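# Assemble the pet carrier: top on, door shut, upright

## Task

Set the pet carrier's top onto its bottom half, fit the door into place and close it, and make sure the carrier ends up standing upright.

## Robot and tools

Robot: two 6-joint arms on a table, left_arm and right_arm, each with a five-digit hand (left hand on left_arm, right hand on right_arm; the left is a mirror of the right). Four cameras, each 672x504: cam_high, cam_low, cam_left_wrist, cam_right_wrist. A camera stand sits behind the arms.

Frames. Scene frame: origin at table-top height midway between the nominal arm bases, +x out over the table, +z up, left_arm on the +y side. Measured bases: left_arm at (-0.049, +0.446, 0) m, right_arm at (-0.049, -0.385, 0) m, both almost unrotated. Each arm reports its hand pose, velocities and targets in its own base frame; fixed cameras and table use the scene frame. Printed poses can be off by a few cm, more at long reach. Hand point axes (right hand): +z along straight fingers toward the tips, +y out of the palm face, +x across the palm away from the thumb (on the left hand +x points toward the thumb). A rigid mast near the wrist on the palm side can bump things.

The 48-number row (used by both execute_actions and move). One flat list covering both arms, every value in [-1, 1]: left dx, dy, dz, rx, ry, rz; then 16 left hand motor goals; left current_limit; left speed; then the same 24 for the right arm. The six pose numbers are an offset, not a pose: measured from that arm's Hand target as it stood when the action or move began, along that arm's base axes, rotating about the Hand target position. Scale: 1.0 = 0.6 m for dx/dy/dz and 180 degrees for rx/ry/rz; rx, ry, rz form one rotation vector. All zeros re-requests the current Hand target. Repeating a nonzero offset in a new call moves further.

Hand motor order (16): index_mcp, index_abd, index_pip, index_dip, middle_mcp, middle_abd, middle_pip, middle_dip, ring_mcp, ring_abd, ring_pip, ring_dip, thumb_cmc, thumb_axl, thumb_mcp, thumb_ipl. These are absolute goals scaled linearly between each hinge's two stops, not offsets. Moving toward -1 curls fingers toward the palm (_mcp, _pip, _dip), swings _abd away from the thumb, and swings the thumb in front of the palm (thumb_cmc). Straight values: _mcp +0.75, _abd 0.00, _pip +0.58, _dip +0.70, thumb_cmc +0.71, thumb_axl +0.68, thumb_mcp +0.23, thumb_ipl +0.17. current_limit maps -1..+1 to 0..550 mA (floor 11 mA); speed sets goal travel at (speed+1)/2 of 8.5 rad/s. Defaults: current_limit +0.4, speed -0.6. Zeros in the hand columns are real goals; to keep a hand unchanged, echo its hand_goal, hand_current_limit and hand_speed.

Tools.
execute_actions(actions, cameras): actions is a list of actions; each action is a table of up to 15 rows (one per 1/30 s step), shorter tables repeat their last row. Every row of an action counts from the same start pose. Images appear only for an empty actions list or when cameras names them (["all"] for all).
move(target, speed, blend, blocking, cameras): target is one 48-number row or a list of up to 15 rows, all offsets from the same starting Hand targets. Straight-line paths, shorter rotation, at least 0.5 s, capped at 10 s total. speed in m/s, 0.002 to 1 (default 0.25), turning at up to twice that in rad/s; one value or one per target. blend in metres rounds corners (0 = stop at each). blocking=false returns after about 0.5 s while the move continues. No collision avoidance.
wait(seconds 0 to 10, cameras): holds commands; a running move keeps going.
stop(cameras): brakes the current move.
zoom_image(camera, region [x0, y0, x1, y1] pixels, max 504x504): closer look at the newest image of that camera.
clear_fault(arm: left_arm or right_arm): clears a reported torque fault.
finished_scene(scene): ends the current scene, given its number; irreversible.

Motion rules. Each step the commanded pose is clipped to within 70 mm and 16 degrees of the measured hand pose; Hand target in the result is the clipped command and the base for the next offsets. Hands often stop short; send the remaining gap as an offset. To release a push, command the target back past the hand point. Avoid paths near an arm's own base (shoulder posture can flip) and a wrist close to the first joint's axis.

Results: end_effector_position (m), end_effector_quat_wxyz, velocities; Joint velocities may read "within noise". Per motor: hand_goal, hand_measured, hand_current_ma (positive pushes toward -1), hand_state (moving, goal, blocked, overload). A move adds a "move:" line: done, off_target, moving, held, fault, plus limits=paced (pose clipped) or limits=held (steps withheld). Fault and MOTOR HOT lines may appear.

Avoid: dropping parts, releasing moving parts, slamming, hard pushes, letting anything fall off the table or be left off it. Never let the arms or hands press on each other; the clearance check does not guard finger closing. Contact torque limits (N m): waist 55.8, shoulder 55.8, elbow 46.5, forearm roll 25.1, wrist pitch 15, wrist roll 16.5; exceeding one stops the arm until clear_fault. A finger motor at 495 mA or more for 5 s shuts down for 10 s, so grip with modest current. Long stretched holds or pushing at unreachable poses heat motors; 80 °C brakes the arm. Objects may be nudged occasionally by outside pushes.

Each tool is called by a JSON object that holds its "name" and its "arguments".

## Session

{"name": "execute_actions", "arguments": {"actions": []}}

Scene clock: 0.00 s.
left_arm: end_effector_position=(+0.2407, -0.2780, +0.3166) hand_goal=(+0.754, +0.000, +0.576, +0.696, +0.754, +0.000, +0.576, +0.696, +0.754, +0.000, +0.576, +0.696, +0.714, +0.678, +0.226, +0.168) hand_measured=(+0.754, +0.000, +0.576, +0.696, +0.754, +0.000, +0.576, +0.696, +0.754, +0.000, +0.576, +0.696, +0.714, +0.678, +0.226, +0.168) hand_current_ma=(+0, +0, +0, +0, +0, +0, +0, +0, +0, +0, +0, +0, +0, +0, +0, +0) hand_state=(goal, goal, goal, goal, goal, goal, goal, overload, goal, goal, goal, goal, goal, goal, goal, goal) hand_current_limit=0.40 hand_speed=-0.60 end_effector_quat_wxyz=(+0.170, +0.900, -0.173, -0.363) | right_arm: end_effector_position=(+0.4525, +0.0853, +0.2018) hand_goal=(+0.754, +0.000, +0.576, +0.696, +0.754, +0.000, +0.576, +0.696, +0.754, +0.000, +0.576, +0.696, +0.714, +0.678, +0.226, +0.168) hand_measured=(+0.754, +0.000, +0.576, +0.696, +0.754, +0.000, +0.576, +0.696, +0.754, +0.000, +0.576, +0.696, +0.714, +0.678, +0.226, +0.168) hand_current_ma=(+0, +0, +0, +0, +0, +0, +0, +0, +0, +0, +0, +0, +0, +0, +0, +0) hand_state=(goal, goal, goal, goal, goal, goal, goal, goal, goal, goal, goal, goal, goal, goal, goal, goal) hand_current_limit=0.40 hand_speed=-0.60 end_effector_quat_wxyz=(+0.633, -0.411, -0.648, +0.099)
Joint positions: left_arm=[-0.368 -0.232 -0.735 -0.462 -1.26 -2.811] | right_arm=[-0.065 -0.846 -1.324 0.352 -1.841 0.883]
Joint velocities: within noise
Joint torques (N m): no reading
Hand target: left_arm +0.2407, -0.2780, +0.3166; +0.170, +0.900, -0.173, -0.363 | right_arm +0.4525, +0.0853, +0.2018; +0.633, -0.411, -0.648, +0.099

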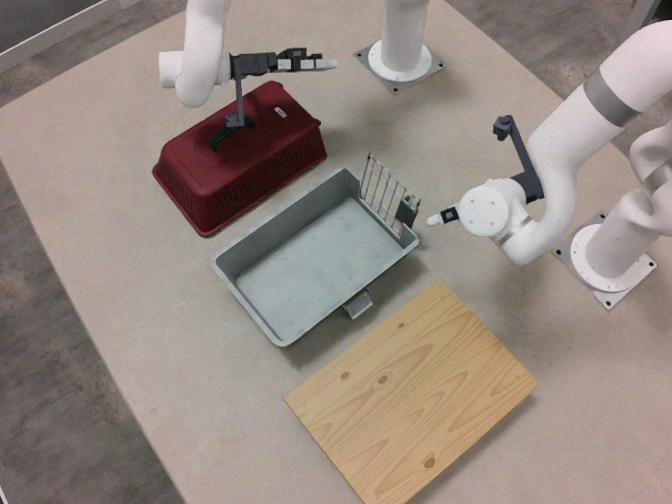

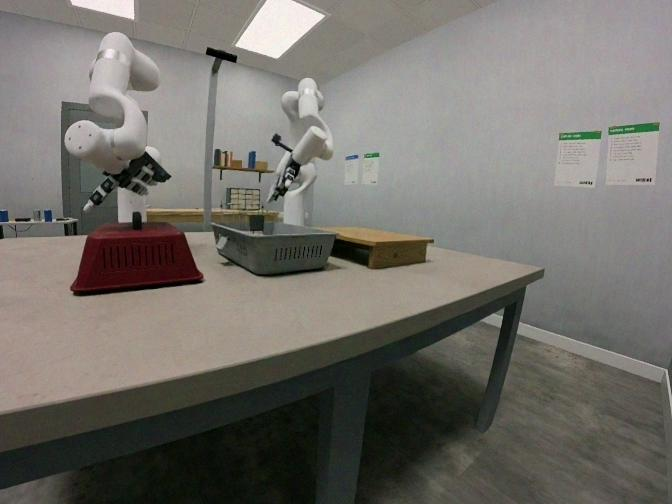

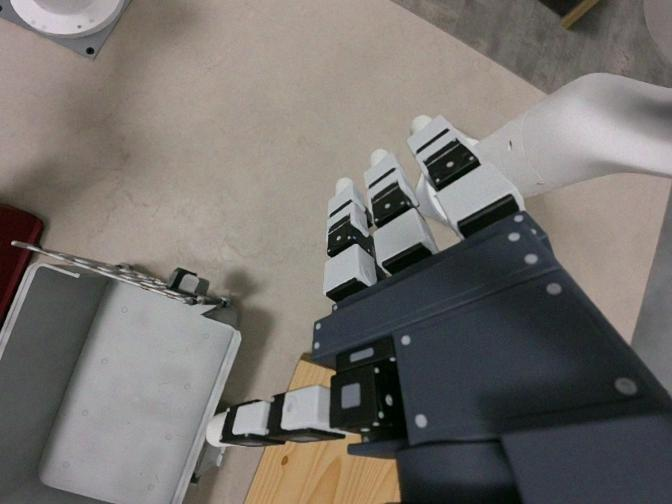

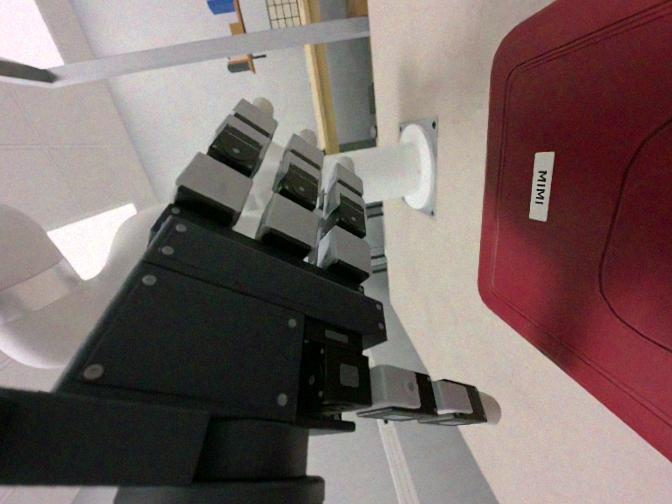

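{"name": "zoom_image", "arguments": {"camera": "cam_high", "region": [140, 60, 460, 300]}}

{"name": "zoom_image", "arguments": {"camera": "cam_high", "region": [320, 140, 460, 260]}}

{"name": "zoom_image", "arguments": {"camera": "cam_high", "region": [200, 170, 440, 350]}}

{"name": "zoom_image", "arguments": {"camera": "cam_low", "region": [60, 120, 460, 320]}}

{"name": "zoom_image", "arguments": {"camera": "cam_left_wrist", "region": [0, 200, 300, 504]}}

{"name": "zoom_image", "arguments": {"camera": "cam_right_wrist", "region": [372, 0, 672, 504]}}

Scaled by 1.575 from the camera's 672x504 image, which has a finer 960x720 frame.

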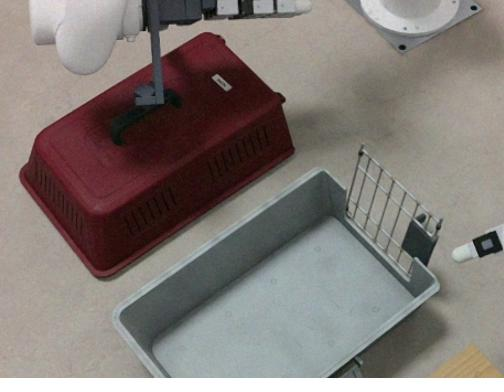

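Scaled by 3.600 from the camera's 672x504 image, which has a finer 960x720 frame.

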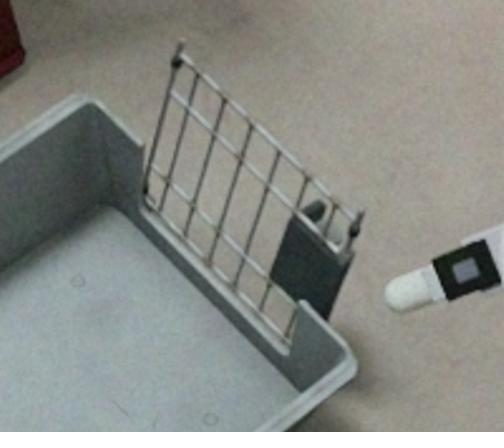

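Scaled by 2.100 from the camera's 672x504 image, which has a finer 960x720 frame.

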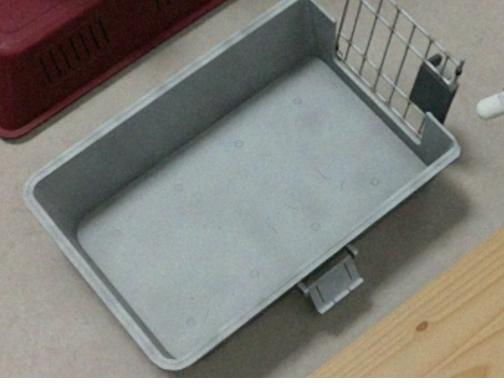

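Scaled by 1.260 from the camera's 672x504 image, which has a finer 960x720 frame.

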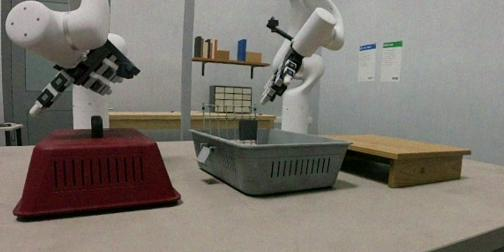

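Scaled by 1.658 from the camera's 672x504 image, which has a finer 960x720 frame.

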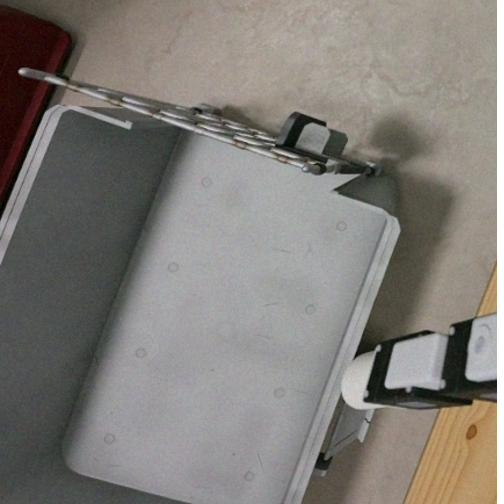

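Scaled by 1.000.

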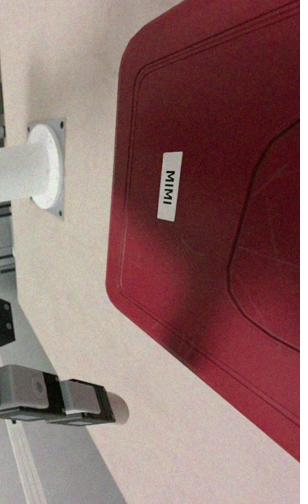

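{"name": "move", "arguments": {"target": [0,0,0,0,0,0, 0.754,0,0.576,0.696, 0.754,0,0.576,0.696, 0.754,0,0.576,0.696, 0.714,0.678,0.226,0.168, 0.4,-0.6, 0,0,0.45,0.0717,-0.4584,0.2975, 0.754,0,0.576,0.696, 0.754,0,0.576,0.696, 0.754,0,0.576,0.696, 0.714,0.678,0.226,0.168, 0.4,-0.6], "cameras": ["all"], "speed": 0.35}}

Scene clock: 56.40 s.
left_arm: end_effector_position=(+0.2407, -0.2780, +0.3166) hand_goal=(+0.754, +0.000, +0.576, +0.696, +0.754, +0.000, +0.576, +0.696, +0.754, +0.000, +0.576, +0.696, +0.714, +0.678, +0.226, +0.168) hand_measured=(+0.754, +0.000, +0.576, +0.696, +0.754, +0.000, +0.576, +0.696, +0.754, +0.000, +0.576, +0.696, +0.716, +0.678, +0.226, +0.168) hand_current_ma=(+0, +0, +0, +0, +0, +0, +0, +0, +0, +0, +0, +0, +0, +0, +0, +0) hand_state=(goal, goal, goal, goal, goal, goal, goal, overload, goal, goal, goal, goal, goal, goal, goal, goal) hand_current_limit=0.40 hand_speed=-0.60 end_effector_quat_wxyz=(+0.170, +0.900, -0.173, -0.363) | right_arm: end_effector_position=(+0.4525, +0.0853, +0.4718) hand_goal=(+0.754, +0.000, +0.576, +0.696, +0.754, +0.000, +0.576, +0.696, +0.754, +0.000, +0.576, +0.696, +0.714, +0.678, +0.226, +0.168) hand_measured=(+0.750, +0.000, +0.576, +0.696, +0.750, +0.000, +0.576, +0.696, +0.750, +0.000, +0.576, +0.696, +0.710, +0.678, +0.224, +0.168) hand_current_ma=(-11, +1, +2, +0, -12, +1, +1, +0, -14, +1, +2, +0, -8, -2, -6, -1) hand_state=(goal, goal, goal, goal, goal, goal, goal, goal, goal, goal, goal, goal, goal, goal, goal, goal) hand_current_limit=0.40 hand_speed=-0.60 end_effector_quat_wxyz=(+0.000, +0.000, +1.000, +0.000)
Joint positions: left_arm=[-0.368 -0.232 -0.735 -0.462 -1.26 -2.811] | right_arm=[0.001 0.045 -1.05 0 -1.094 0.001]
Joint torques (N m): left_arm=[-0.09 18.07 -12.53 -0.25 -0.94 -0.19] | right_arm=[-12.1 37.56 -13.74 1.8 1.67 -0.92]
Hand target: left_arm +0.2407, -0.2780, +0.3166; +0.170, +0.900, -0.173, -0.363 | right_arm +0.4525, +0.0853, +0.4718; +0.000, +0.000, +1.000, +0.000
Off the commanded pose: left_arm 0.000 m, 0 deg | right_arm 0.000 m, 0 deg.
move: done

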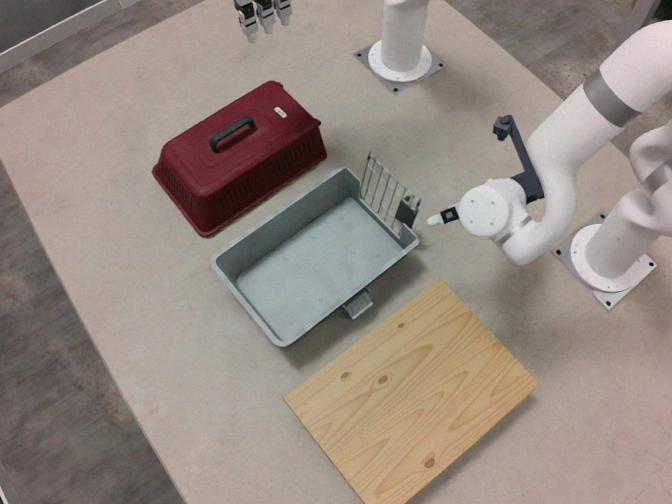

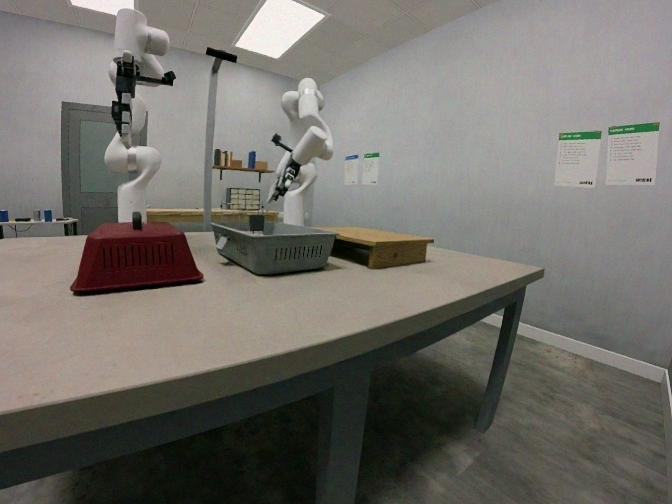

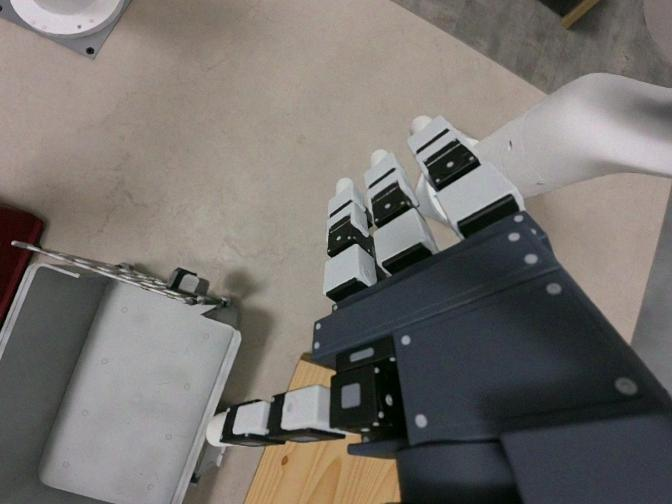

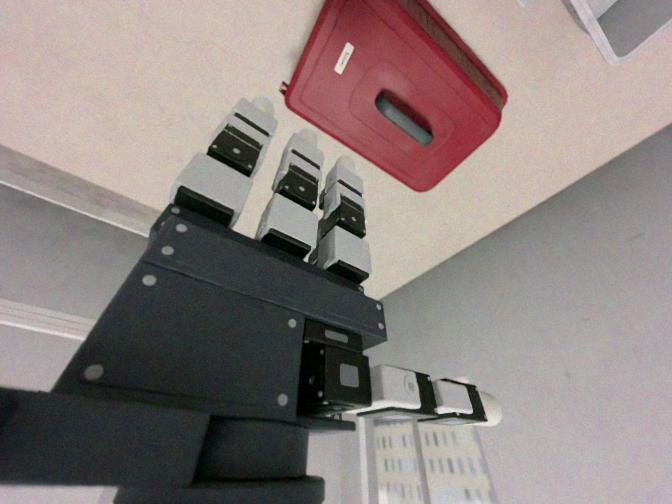

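{"name": "move", "arguments": {"target": [0,0,0,0,0,0, 0.754,0,0.576,0.696, 0.754,0,0.576,0.696, 0.754,0,0.576,0.696, 0.714,0.678,0.226,0.168, 0.4,-0.6, 0.1,0.05,-0.15,0,0,0, 0.754,0,0.576,0.696, 0.754,0,0.576,0.696, 0.754,0,0.576,0.696, 0.714,0.678,0.226,0.168, 0.4,-0.6], "cameras": ["all"], "speed": 0.35}}

Scene clock: 90.10 s.
left_arm: end_effector_position=(+0.2407, -0.2780, +0.3166) hand_goal=(+0.754, +0.000, +0.576, +0.696, +0.754, +0.000, +0.576, +0.696, +0.754, +0.000, +0.576, +0.696, +0.714, +0.678, +0.226, +0.168) hand_measured=(+0.754, +0.000, +0.576, +0.696, +0.754, +0.000, +0.576, +0.696, +0.754, +0.000, +0.576, +0.696, +0.716, +0.678, +0.226, +0.168) hand_current_ma=(+0, +0, +0, +0, +0, +0, +0, +0, +0, +0, +0, +0, +0, +0, +0, +0) hand_state=(goal, goal, goal, goal, goal, goal, goal, overload, goal, goal, goal, goal, goal, goal, goal, goal) hand_current_limit=0.40 hand_speed=-0.60 end_effector_quat_wxyz=(+0.170, +0.900, -0.173, -0.363) | right_arm: end_effector_position=(+0.5125, +0.1153, +0.3819) hand_goal=(+0.754, +0.000, +0.576, +0.696, +0.754, +0.000, +0.576, +0.696, +0.754, +0.000, +0.576, +0.696, +0.714, +0.678, +0.226, +0.168) hand_measured=(+0.750, +0.000, +0.576, +0.696, +0.750, +0.000, +0.576, +0.696, +0.750, +0.000, +0.576, +0.696, +0.712, +0.678, +0.224, +0.168) hand_current_ma=(-9, +1, +2, +0, -10, +1, +1, +0, -12, +1, +2, +0, -6, -2, -8, -1) hand_state=(goal, goal, goal, goal, goal, goal, goal, goal, goal, goal, goal, goal, goal, goal, goal, goal) hand_current_limit=0.40 hand_speed=-0.60 end_effector_quat_wxyz=(+0.000, +0.000, +1.000, +0.000)
Joint positions: left_arm=[-0.368 -0.232 -0.735 -0.462 -1.26 -2.811] | right_arm=[0.062 -0.164 -1.064 0 -0.9 0.062]
Joint torques (N m): left_arm=[-1.65 18.11 -13.16 -0.11 -0.88 -0.21] | right_arm=[13.99 19.39 -22.77 -1.08 1.69 1.22]
Hand target: left_arm +0.2407, -0.2780, +0.3166; +0.170, +0.900, -0.173, -0.363 | right_arm +0.5125, +0.1153, +0.3818; +0.000, +0.000, +1.000, +0.000
Off the commanded pose: left_arm 0.000 m, 0 deg | right_arm 0.000 m, 0 deg.
move: done

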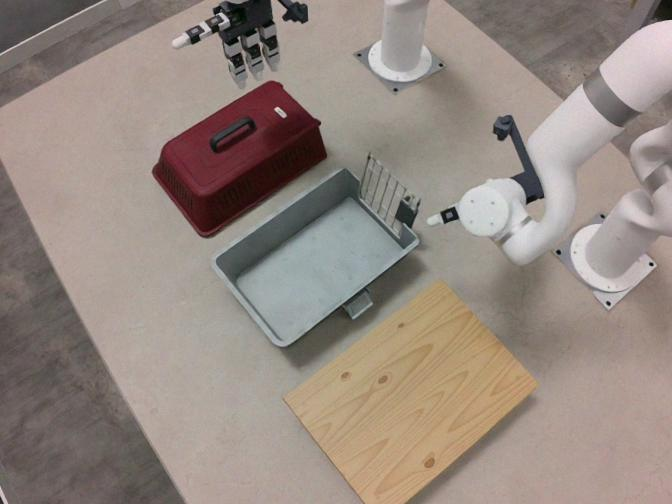

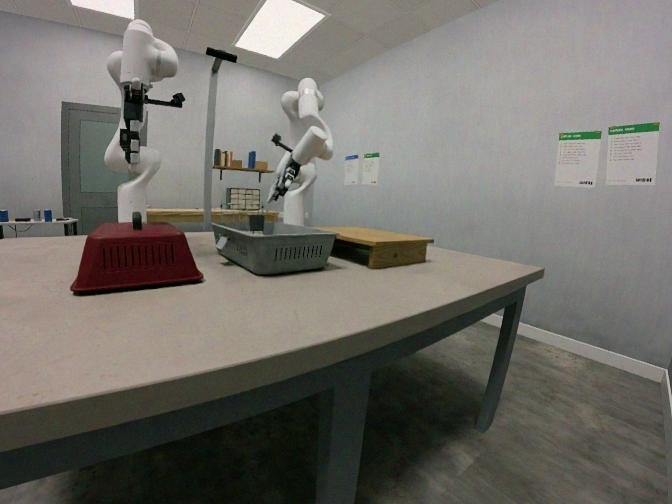

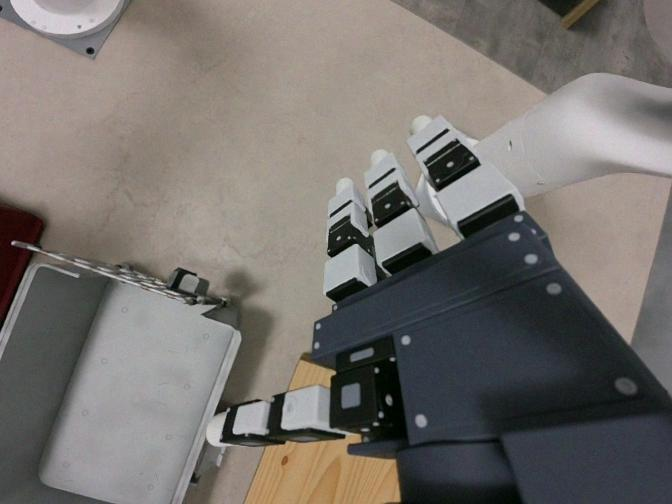

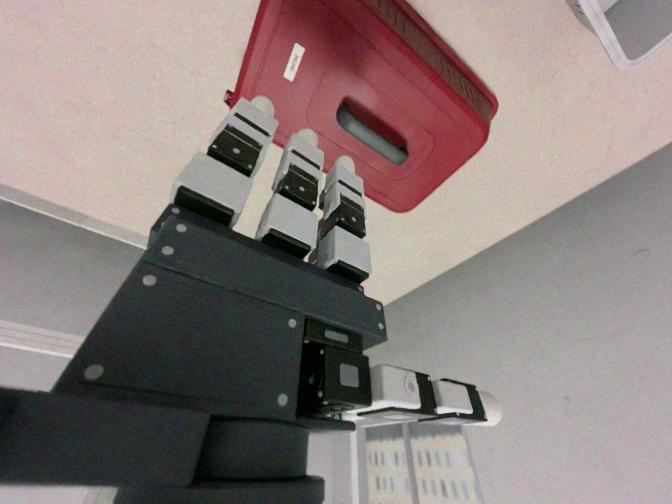

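{"name": "zoom_image", "arguments": {"camera": "cam_right_wrist", "region": [220, 0, 520, 225]}}

{"name": "zoom_image", "arguments": {"camera": "cam_high", "region": [140, 70, 340, 240]}}

{"name": "zoom_image", "arguments": {"camera": "cam_low", "region": [60, 190, 240, 300]}}

Scaled by 1.680 from the camera's 672x504 image, which has a finer 960x720 frame.

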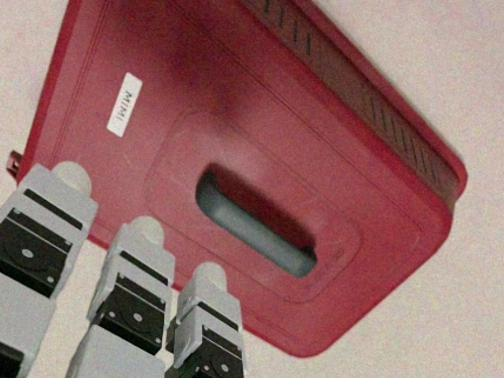

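Scaled by 2.520 from the camera's 672x504 image, which has a finer 960x720 frame.

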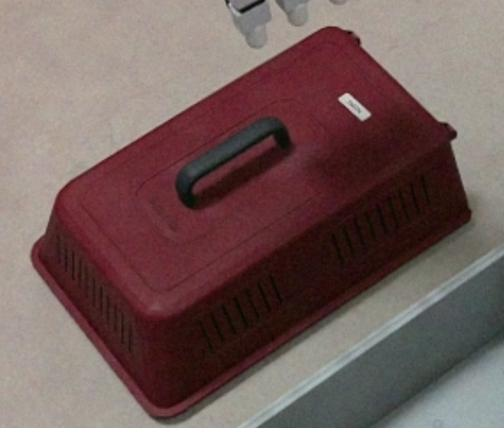

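Scaled by 2.800 from the camera's 672x504 image, which has a finer 960x720 frame.

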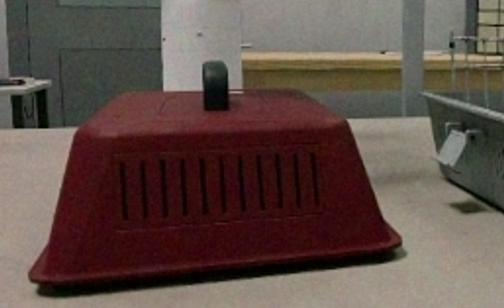

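{"name": "move", "arguments": {"target": [0.13,-0.28,0.15,0,0,0, 0.754,0,0.576,0.696, 0.754,0,0.576,0.696, 0.754,0,0.576,0.696, 0.714,0.678,0.226,0.168, 0.4,-0.6, 0,0,0,0,0,0, 0.754,0,0.576,0.696, 0.754,0,0.576,0.696, 0.754,0,0.576,0.696, 0.714,0.678,0.226,0.168, 0.4,-0.6], "cameras": ["all"], "speed": 0.35}}

{"name": "zoom_image", "arguments": {"camera": "cam_left_wrist", "region": [0, 150, 350, 504]}}

Scene clock: 157.80 s.
left_arm: end_effector_position=(+0.3187, -0.4460, +0.4066) hand_goal=(+0.754, +0.000, +0.576, +0.696, +0.754, +0.000, +0.576, +0.696, +0.754, +0.000, +0.576, +0.696, +0.714, +0.678, +0.226, +0.168) hand_measured=(+0.756, +0.000, +0.576, +0.696, +0.756, +0.000, +0.576, +0.696, +0.756, +0.000, +0.576, +0.696, +0.716, +0.678, +0.224, +0.168) hand_current_ma=(+2, +0, +0, +0, +1, +0, +0, +0, +1, +0, +0, +0, +1, +0, -1, +0) hand_state=(goal, goal, goal, goal, goal, goal, goal, overload, goal, goal, goal, goal, goal, goal, goal, goal) hand_current_limit=0.40 hand_speed=-0.60 end_effector_quat_wxyz=(+0.170, +0.900, -0.173, -0.363) | right_arm: end_effector_position=(+0.5125, +0.1153, +0.3818) hand_goal=(+0.754, +0.000, +0.576, +0.696, +0.754, +0.000, +0.576, +0.696, +0.754, +0.000, +0.576, +0.696, +0.714, +0.678, +0.226, +0.168) hand_measured=(+0.750, +0.000, +0.576, +0.696, +0.750, +0.000, +0.576, +0.696, +0.750, +0.000, +0.576, +0.696, +0.712, +0.678, +0.224, +0.168) hand_current_ma=(-9, +1, +2, +0, -10, +1, +1, +0, -12, +1, +2, +0, -6, -2, -8, -1) hand_state=(goal, goal, goal, goal, goal, goal, goal, goal, goal, goal, goal, goal, goal, goal, goal, goal) hand_current_limit=0.40 hand_speed=-0.60 end_effector_quat_wxyz=(+0.000, +0.000, +1.000, +0.000)
Joint positions: left_arm=[-0.594 -0.43 -1.239 -0.584 -1.456 -3.088] | right_arm=[0.062 -0.164 -1.064 0 -0.9 0.062]
Joint torques (N m): left_arm=[-9.75 16.83 -21.39 0.93 -2.99 -1.79] | right_arm=[14.69 17.41 -21.17 -1.23 1.57 -0.53]
Hand target: left_arm +0.3187, -0.4460, +0.4066; +0.170, +0.900, -0.173, -0.363 | right_arm +0.5125, +0.1153, +0.3818; +0.000, +0.000, +1.000, +0.000
Off the commanded pose: left_arm 0.000 m, 0 deg | right_arm 0.000 m, 0 deg.
move: done

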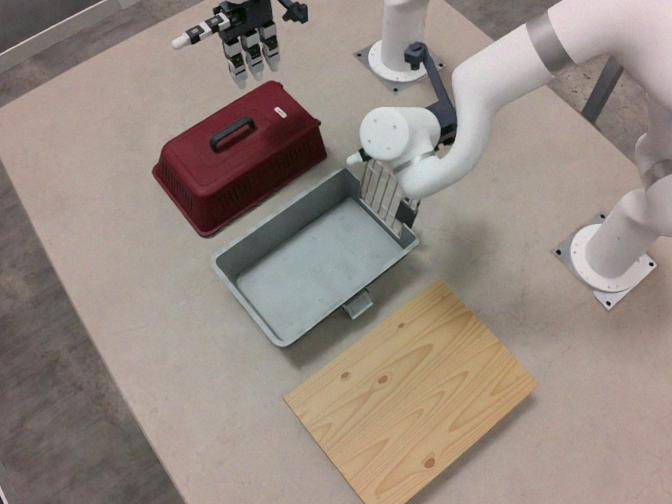

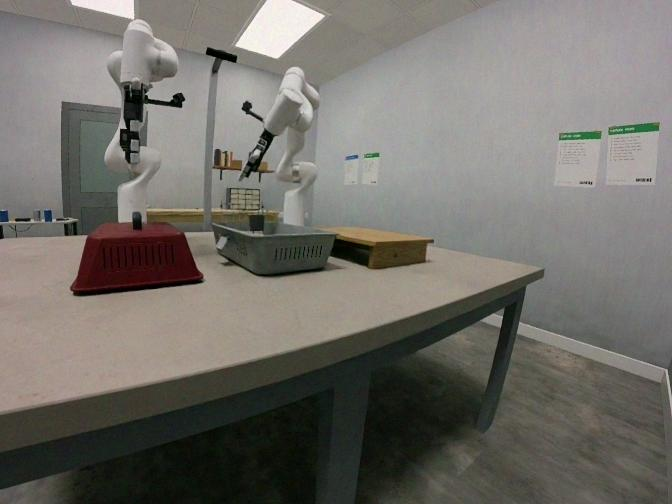

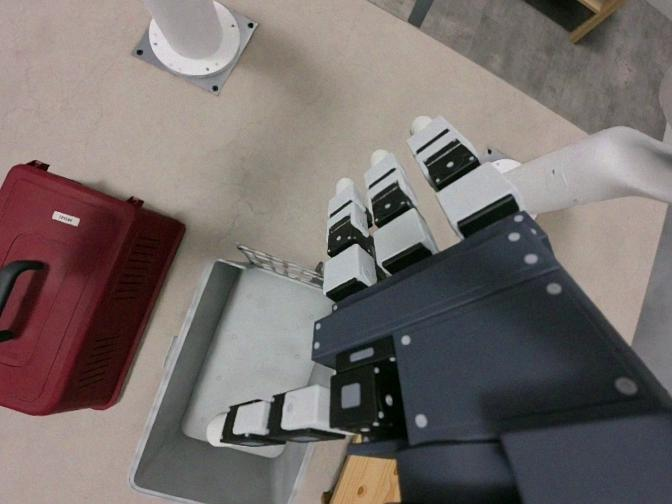

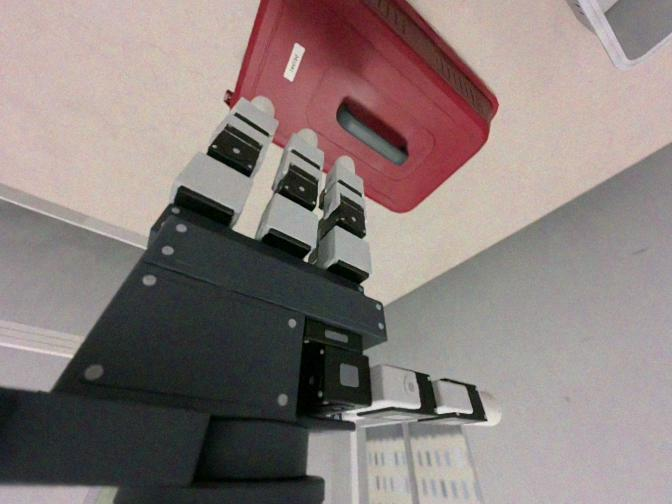

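Scaled by 1.424 from the camera's 672x504 image, which has a finer 960x720 frame.

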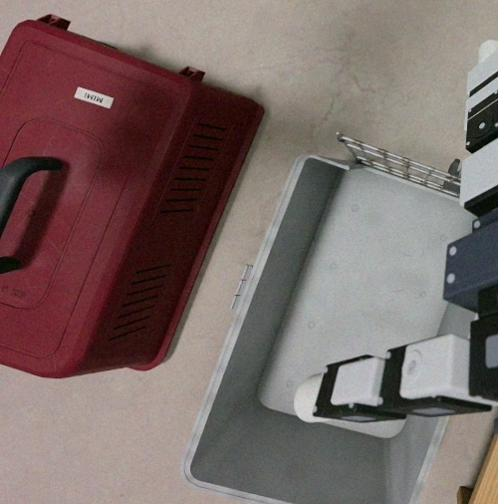

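{"name": "move", "arguments": {"target": [-0.26,0.2,-0.15,0,-0.25,0, 0.754,0,0.576,0.696, 0.754,0,0.576,0.696, 0.754,0,0.576,0.696, 0.714,0.678,0.226,0.168, 0.4,-0.6, 0,0,0,0,0,0, 0.754,0,0.576,0.696, 0.754,0,0.576,0.696, 0.754,0,0.576,0.696, 0.714,0.678,0.226,0.168, 0.4,-0.6], "cameras": ["all"], "speed": 0.35}}

Scene clock: 176.20 s.
left_arm: end_effector_position=(+0.1628, -0.3261, +0.3166) hand_goal=(+0.754, +0.000, +0.576, +0.696, +0.754, +0.000, +0.576, +0.696, +0.754, +0.000, +0.576, +0.696, +0.714, +0.678, +0.226, +0.168) hand_measured=(+0.756, +0.000, +0.576, +0.696, +0.756, +0.000, +0.576, +0.696, +0.756, +0.000, +0.576, +0.696, +0.716, +0.678, +0.224, +0.168) hand_current_ma=(+2, +0, +0, +0, +1, +0, +0, +0, +1, +0, +0, +0, +1, +0, -2, +0) hand_state=(goal, goal, goal, goal, goal, goal, goal, overload, goal, goal, goal, goal, goal, goal, goal, goal) hand_current_limit=0.40 hand_speed=-0.60 end_effector_quat_wxyz=(+0.091, +0.970, -0.225, +0.009) | right_arm: end_effector_position=(+0.5125, +0.1153, +0.3818) hand_goal=(+0.754, +0.000, +0.576, +0.696, +0.754, +0.000, +0.576, +0.696, +0.754, +0.000, +0.576, +0.696, +0.714, +0.678, +0.226, +0.168) hand_measured=(+0.750, +0.000, +0.576, +0.696, +0.750, +0.000, +0.576, +0.696, +0.750, +0.000, +0.576, +0.696, +0.712, +0.678, +0.224, +0.168) hand_current_ma=(-9, +1, +2, +0, -10, +1, +1, +0, -12, +1, +2, +0, -6, -2, -8, -1) hand_state=(goal, goal, goal, goal, goal, goal, goal, goal, goal, goal, goal, goal, goal, goal, goal, goal) hand_current_limit=0.40 hand_speed=-0.60 end_effector_quat_wxyz=(+0.000, +0.000, +1.000, +0.000)
Joint positions: left_arm=[-0.829 0.32 -0.411 -0.239 -0.625 -3.328] | right_arm=[0.062 -0.164 -1.064 0 -0.9 0.062]
Joint torques (N m): left_arm=[-8.14 15.12 -9.56 2.06 1.12 -2.01] | right_arm=[14.23 19.24 -19.24 -1.23 1.6 -0.57]
Hand target: left_arm +0.1627, -0.3260, +0.3166; +0.091, +0.970, -0.225, +0.009 | right_arm +0.5125, +0.1153, +0.3818; +0.000, +0.000, +1.000, +0.000
Off the commanded pose: left_arm 0.000 m, 0 deg | right_arm 0.000 m, 0 deg.
move: done

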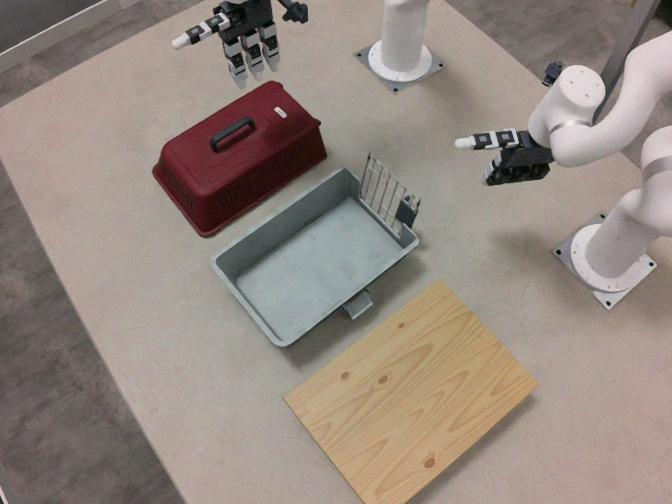

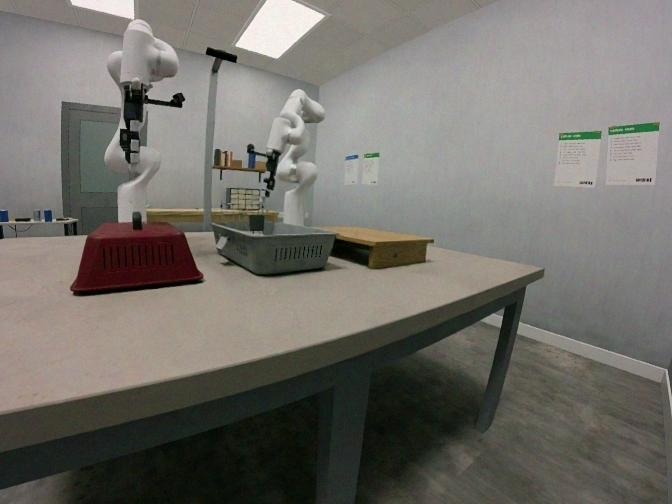

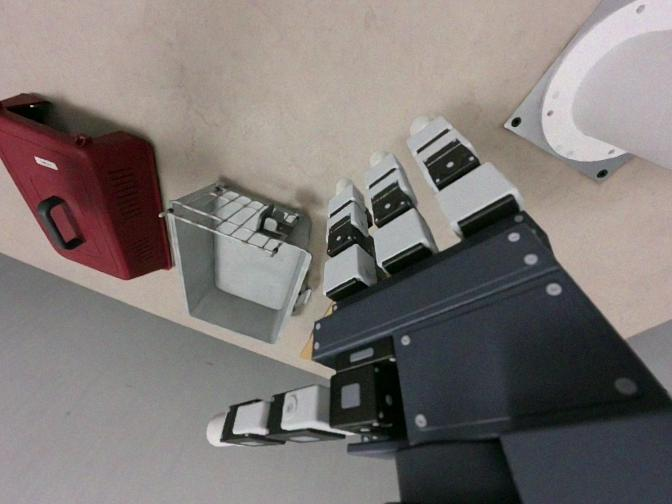

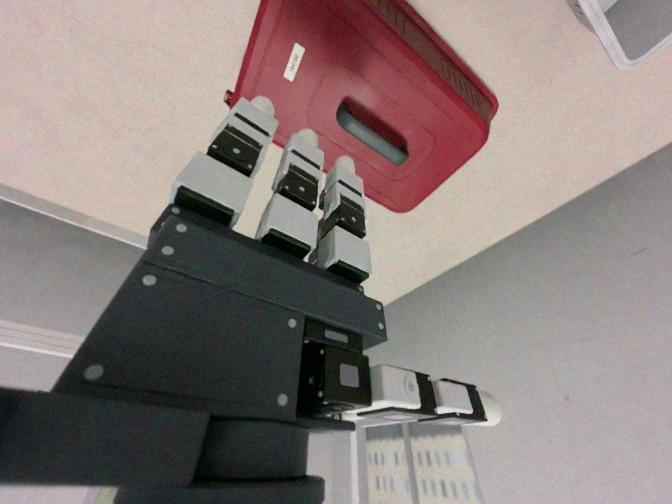

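{"name": "zoom_image", "arguments": {"camera": "cam_left_wrist", "region": [140, 160, 340, 360]}}

{"name": "zoom_image", "arguments": {"camera": "cam_left_wrist", "region": [0, 60, 200, 300]}}

Scaled by 2.520 from the camera's 672x504 image, which has a finer 960x720 frame.

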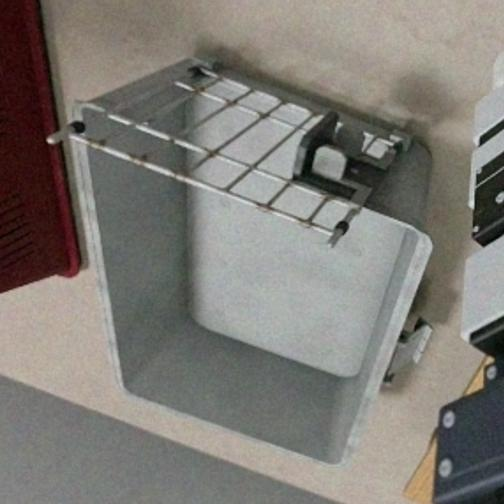

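Scaled by 2.100 from the camera's 672x504 image, which has a finer 960x720 frame.

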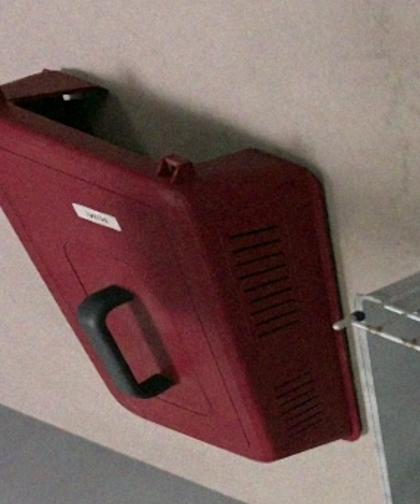

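{"name": "move", "arguments": {"target": [0,0,0,0,0,0, 0.754,0,0.576,0.696, 0.754,0,0.576,0.696, 0.754,0,0.576,0.696, 0.714,0.678,0.226,0.168, 0.4,-0.6, 0.16,0,0,0,0,0, 0.754,0,0.576,0.696, 0.754,0,0.576,0.696, 0.754,0,0.576,0.696, 0.714,0.678,0.226,0.168, 0.4,-0.6], "cameras": ["all"], "speed": 0.35}}

{"name": "zoom_image", "arguments": {"camera": "cam_left_wrist", "region": [0, 0, 336, 300]}}

{"name": "zoom_image", "arguments": {"camera": "cam_low", "region": [50, 100, 250, 300]}}

Scene clock: 209.37 s.
left_arm: end_effector_position=(+0.1627, -0.3260, +0.3166) hand_goal=(+0.754, +0.000, +0.576, +0.696, +0.754, +0.000, +0.576, +0.696, +0.754, +0.000, +0.576, +0.696, +0.714, +0.678, +0.226, +0.168) hand_measured=(+0.756, +0.000, +0.576, +0.696, +0.756, +0.000, +0.576, +0.696, +0.756, +0.000, +0.576, +0.696, +0.716, +0.678, +0.224, +0.168) hand_current_ma=(+2, +0, +0, +0, +1, +0, +0, +0, +1, +0, +0, +0, +1, +0, -2, +0) hand_state=(goal, goal, goal, goal, goal, goal, goal, overload, goal, goal, goal, goal, goal, goal, goal, goal) hand_current_limit=0.40 hand_speed=-0.60 end_effector_quat_wxyz=(+0.091, +0.970, -0.225, +0.009) | right_arm: end_effector_position=(+0.6085, +0.1153, +0.3818) hand_goal=(+0.754, +0.000, +0.576, +0.696, +0.754, +0.000, +0.576, +0.696, +0.754, +0.000, +0.576, +0.696, +0.714, +0.678, +0.226, +0.168) hand_measured=(+0.750, +0.000, +0.576, +0.696, +0.750, +0.000, +0.576, +0.696, +0.750, +0.000, +0.576, +0.696, +0.712, +0.678, +0.224, +0.168) hand_current_ma=(-9, +1, +2, +0, -10, +1, +1, +0, -12, +1, +2, +0, -6, -2, -8, -1) hand_state=(goal, goal, goal, goal, goal, goal, goal, goal, goal, goal, goal, goal, goal, goal, goal, goal) hand_current_limit=0.40 hand_speed=-0.60 end_effector_quat_wxyz=(+0.000, +0.000, +1.000, +0.000)
Joint positions: left_arm=[-0.829 0.32 -0.411 -0.239 -0.626 -3.328] | right_arm=[0.052 -0.399 -1.359 0 -0.959 0.052]
Joint torques (N m): left_arm=[-8.7 14.82 -9.85 2.25 -2.26 0.73] | right_arm=[-12.8 30.05 -22.89 -0.45 -1.59 -0.89]
Hand target: left_arm +0.1627, -0.3260, +0.3166; +0.091, +0.970, -0.225, +0.009 | right_arm +0.6085, +0.1153, +0.3818; +0.000, +0.000, +1.000, +0.000
Off the commanded pose: left_arm 0.000 m, 0 deg | right_arm 0.000 m, 0 deg.
move: done

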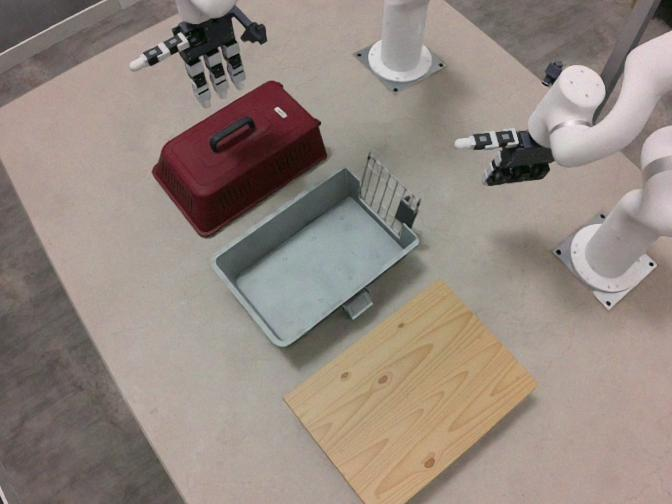

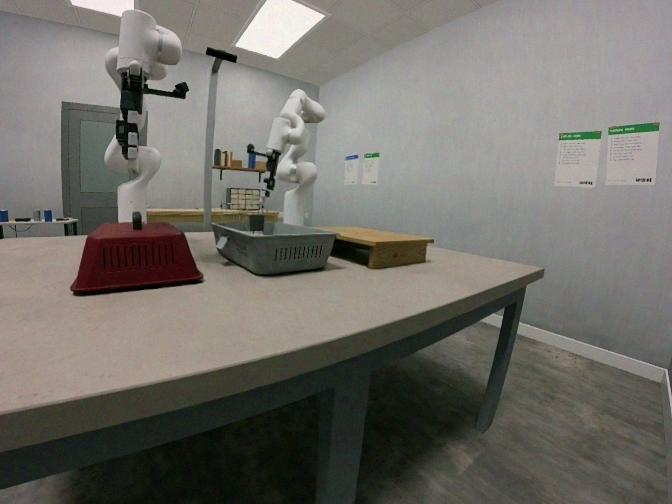

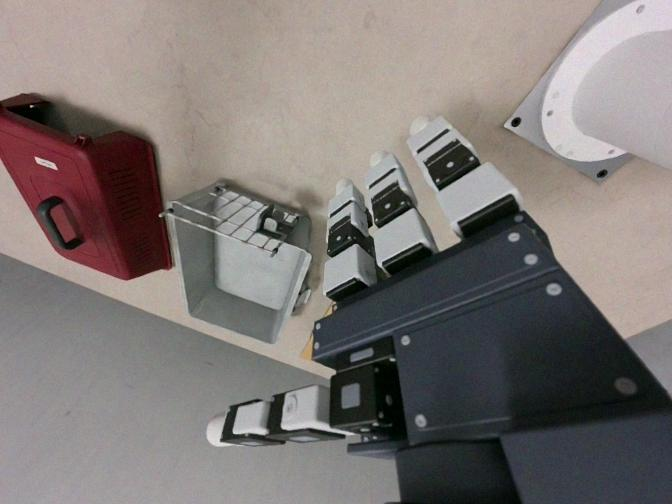

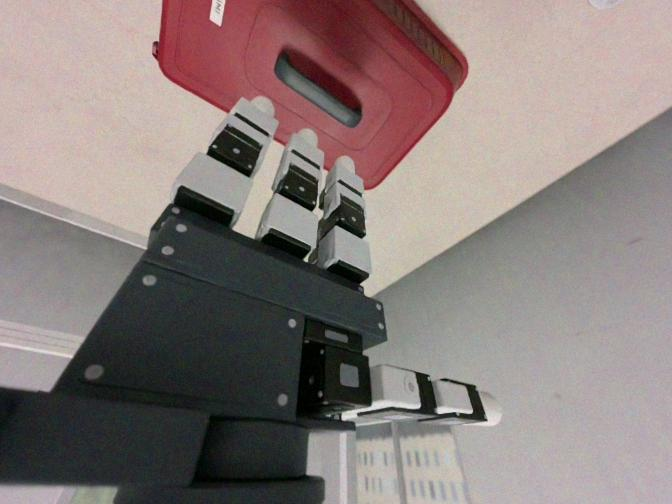

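Scaled by 1.500 from the camera's 672x504 image, which has a finer 960x720 frame.

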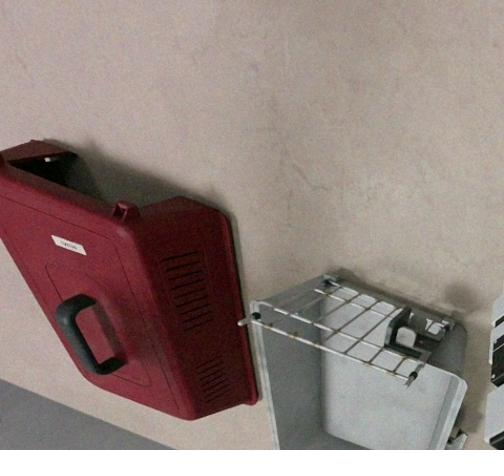

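Scaled by 2.520 from the camera's 672x504 image, which has a finer 960x720 frame.

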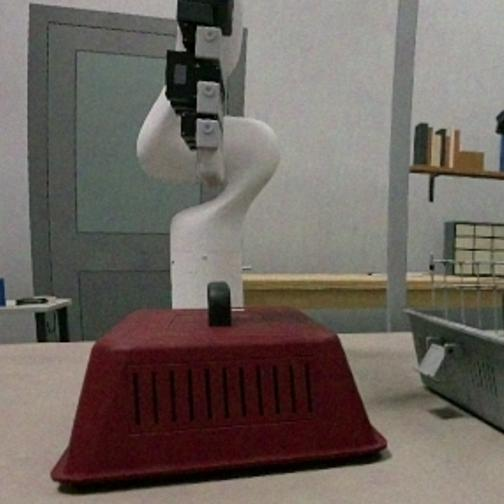

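{"name": "move", "arguments": {"target": [0,0,0,0,0,0, 0.754,0,0.576,0.696, 0.754,0,0.576,0.696, 0.754,0,0.576,0.696, 0.714,0.678,0.226,0.168, 0.4,-0.6, 0,0,-0.1333,0,0,0, 0.754,0,0.576,0.696, 0.754,0,0.576,0.696, 0.754,0,0.576,0.696, 0.714,0.678,0.226,0.168, 0.4,-0.6], "cameras": ["cam_high","cam_low","cam_right_wrist"], "speed": 0.35}}

{"name": "zoom_image", "arguments": {"camera": "cam_right_wrist", "region": [200, 0, 440, 240]}}

{"name": "zoom_image", "arguments": {"camera": "cam_low", "region": [50, 100, 250, 300]}}

Scene clock: 247.27 s.
left_arm: end_effector_position=(+0.1627, -0.3260, +0.3166) hand_goal=(+0.754, +0.000, +0.576, +0.696, +0.754, +0.000, +0.576, +0.696, +0.754, +0.000, +0.576, +0.696, +0.714, +0.678, +0.226, +0.168) hand_measured=(+0.756, +0.000, +0.576, +0.696, +0.756, +0.000, +0.576, +0.696, +0.756, +0.000, +0.576, +0.696, +0.716, +0.678, +0.224, +0.168) hand_current_ma=(+2, +0, +0, +0, +1, +0, +0, +0, +1, +0, +0, +0, +1, +0, -2, +0) hand_state=(goal, goal, goal, goal, goal, goal, goal, overload, goal, goal, goal, goal, goal, goal, goal, goal) hand_current_limit=0.40 hand_speed=-0.60 end_effector_quat_wxyz=(+0.091, +0.970, -0.225, +0.009) | right_arm: end_effector_position=(+0.6086, +0.1153, +0.3019) hand_goal=(+0.754, +0.000, +0.576, +0.696, +0.754, +0.000, +0.576, +0.696, +0.754, +0.000, +0.576, +0.696, +0.714, +0.678, +0.226, +0.168) hand_measured=(+0.750, +0.000, +0.576, +0.696, +0.750, +0.000, +0.576, +0.696, +0.750, +0.000, +0.576, +0.696, +0.712, +0.678, +0.224, +0.168) hand_current_ma=(-9, +1, +2, +0, -10, +1, +1, +0, -12, +1, +2, +0, -6, -2, -8, -1) hand_state=(goal, goal, goal, goal, goal, goal, goal, goal, goal, goal, goal, goal, goal, goal, goal, goal) hand_current_limit=0.40 hand_speed=-0.60 end_effector_quat_wxyz=(+0.000, +0.000, +1.000, +0.000)
Joint positions: left_arm=[-0.829 0.32 -0.411 -0.239 -0.626 -3.328] | right_arm=[0.052 -0.47 -1.268 0 -0.798 0.052]
Joint torques (N m): left_arm=[-10.48 16.65 -10.65 1.8 -2.29 1.31] | right_arm=[-8.71 30.97 -12.92 2.31 1.66 -0.71]
Hand target: left_arm +0.1627, -0.3260, +0.3166; +0.091, +0.970, -0.225, +0.009 | right_arm +0.6085, +0.1153, +0.3018; +0.000, +0.000, +1.000, +0.000
Off the commanded pose: left_arm 0.000 m, 0 deg | right_arm 0.000 m, 0 deg.
move: done
Images, in order (width x height): cam_high 672x504, cam_low 672x504, cam_right_wrist 672x504.

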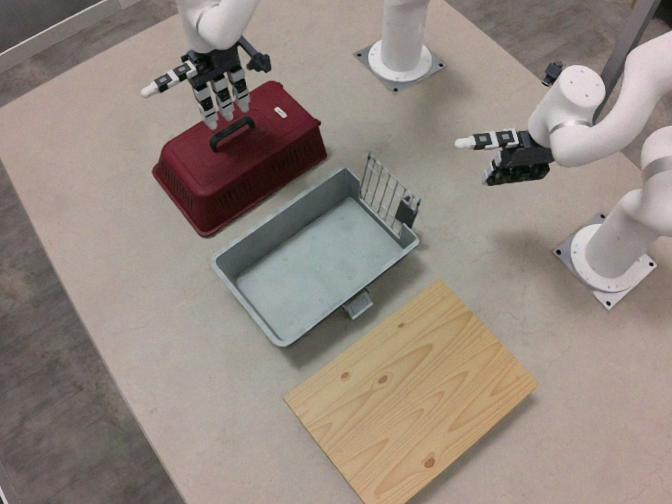

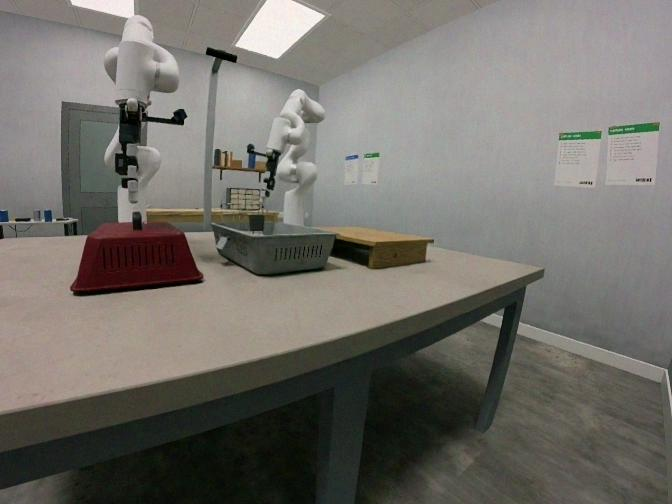

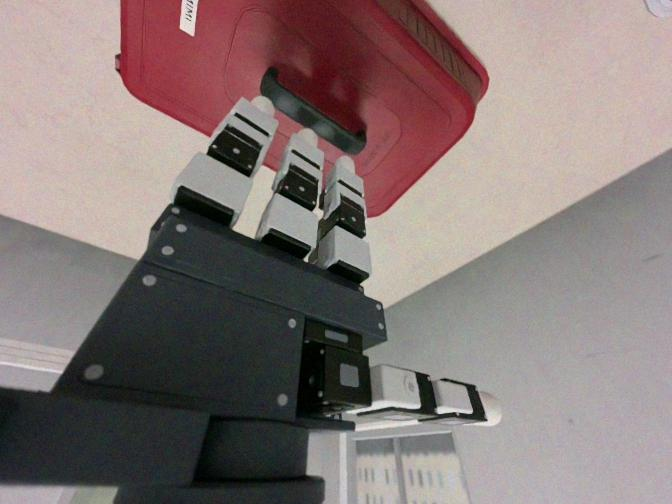

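Scaled by 2.100 from the camera's 672x504 image, which has a finer 960x720 frame.

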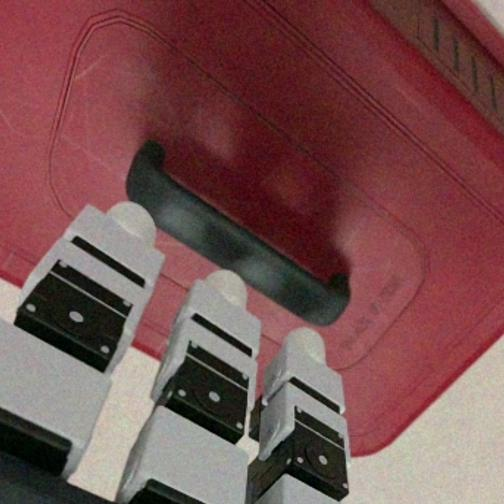

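Scaled by 2.520 from the camera's 672x504 image, which has a finer 960x720 frame.

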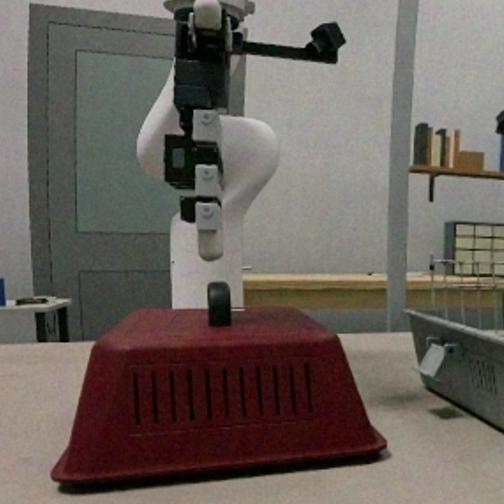

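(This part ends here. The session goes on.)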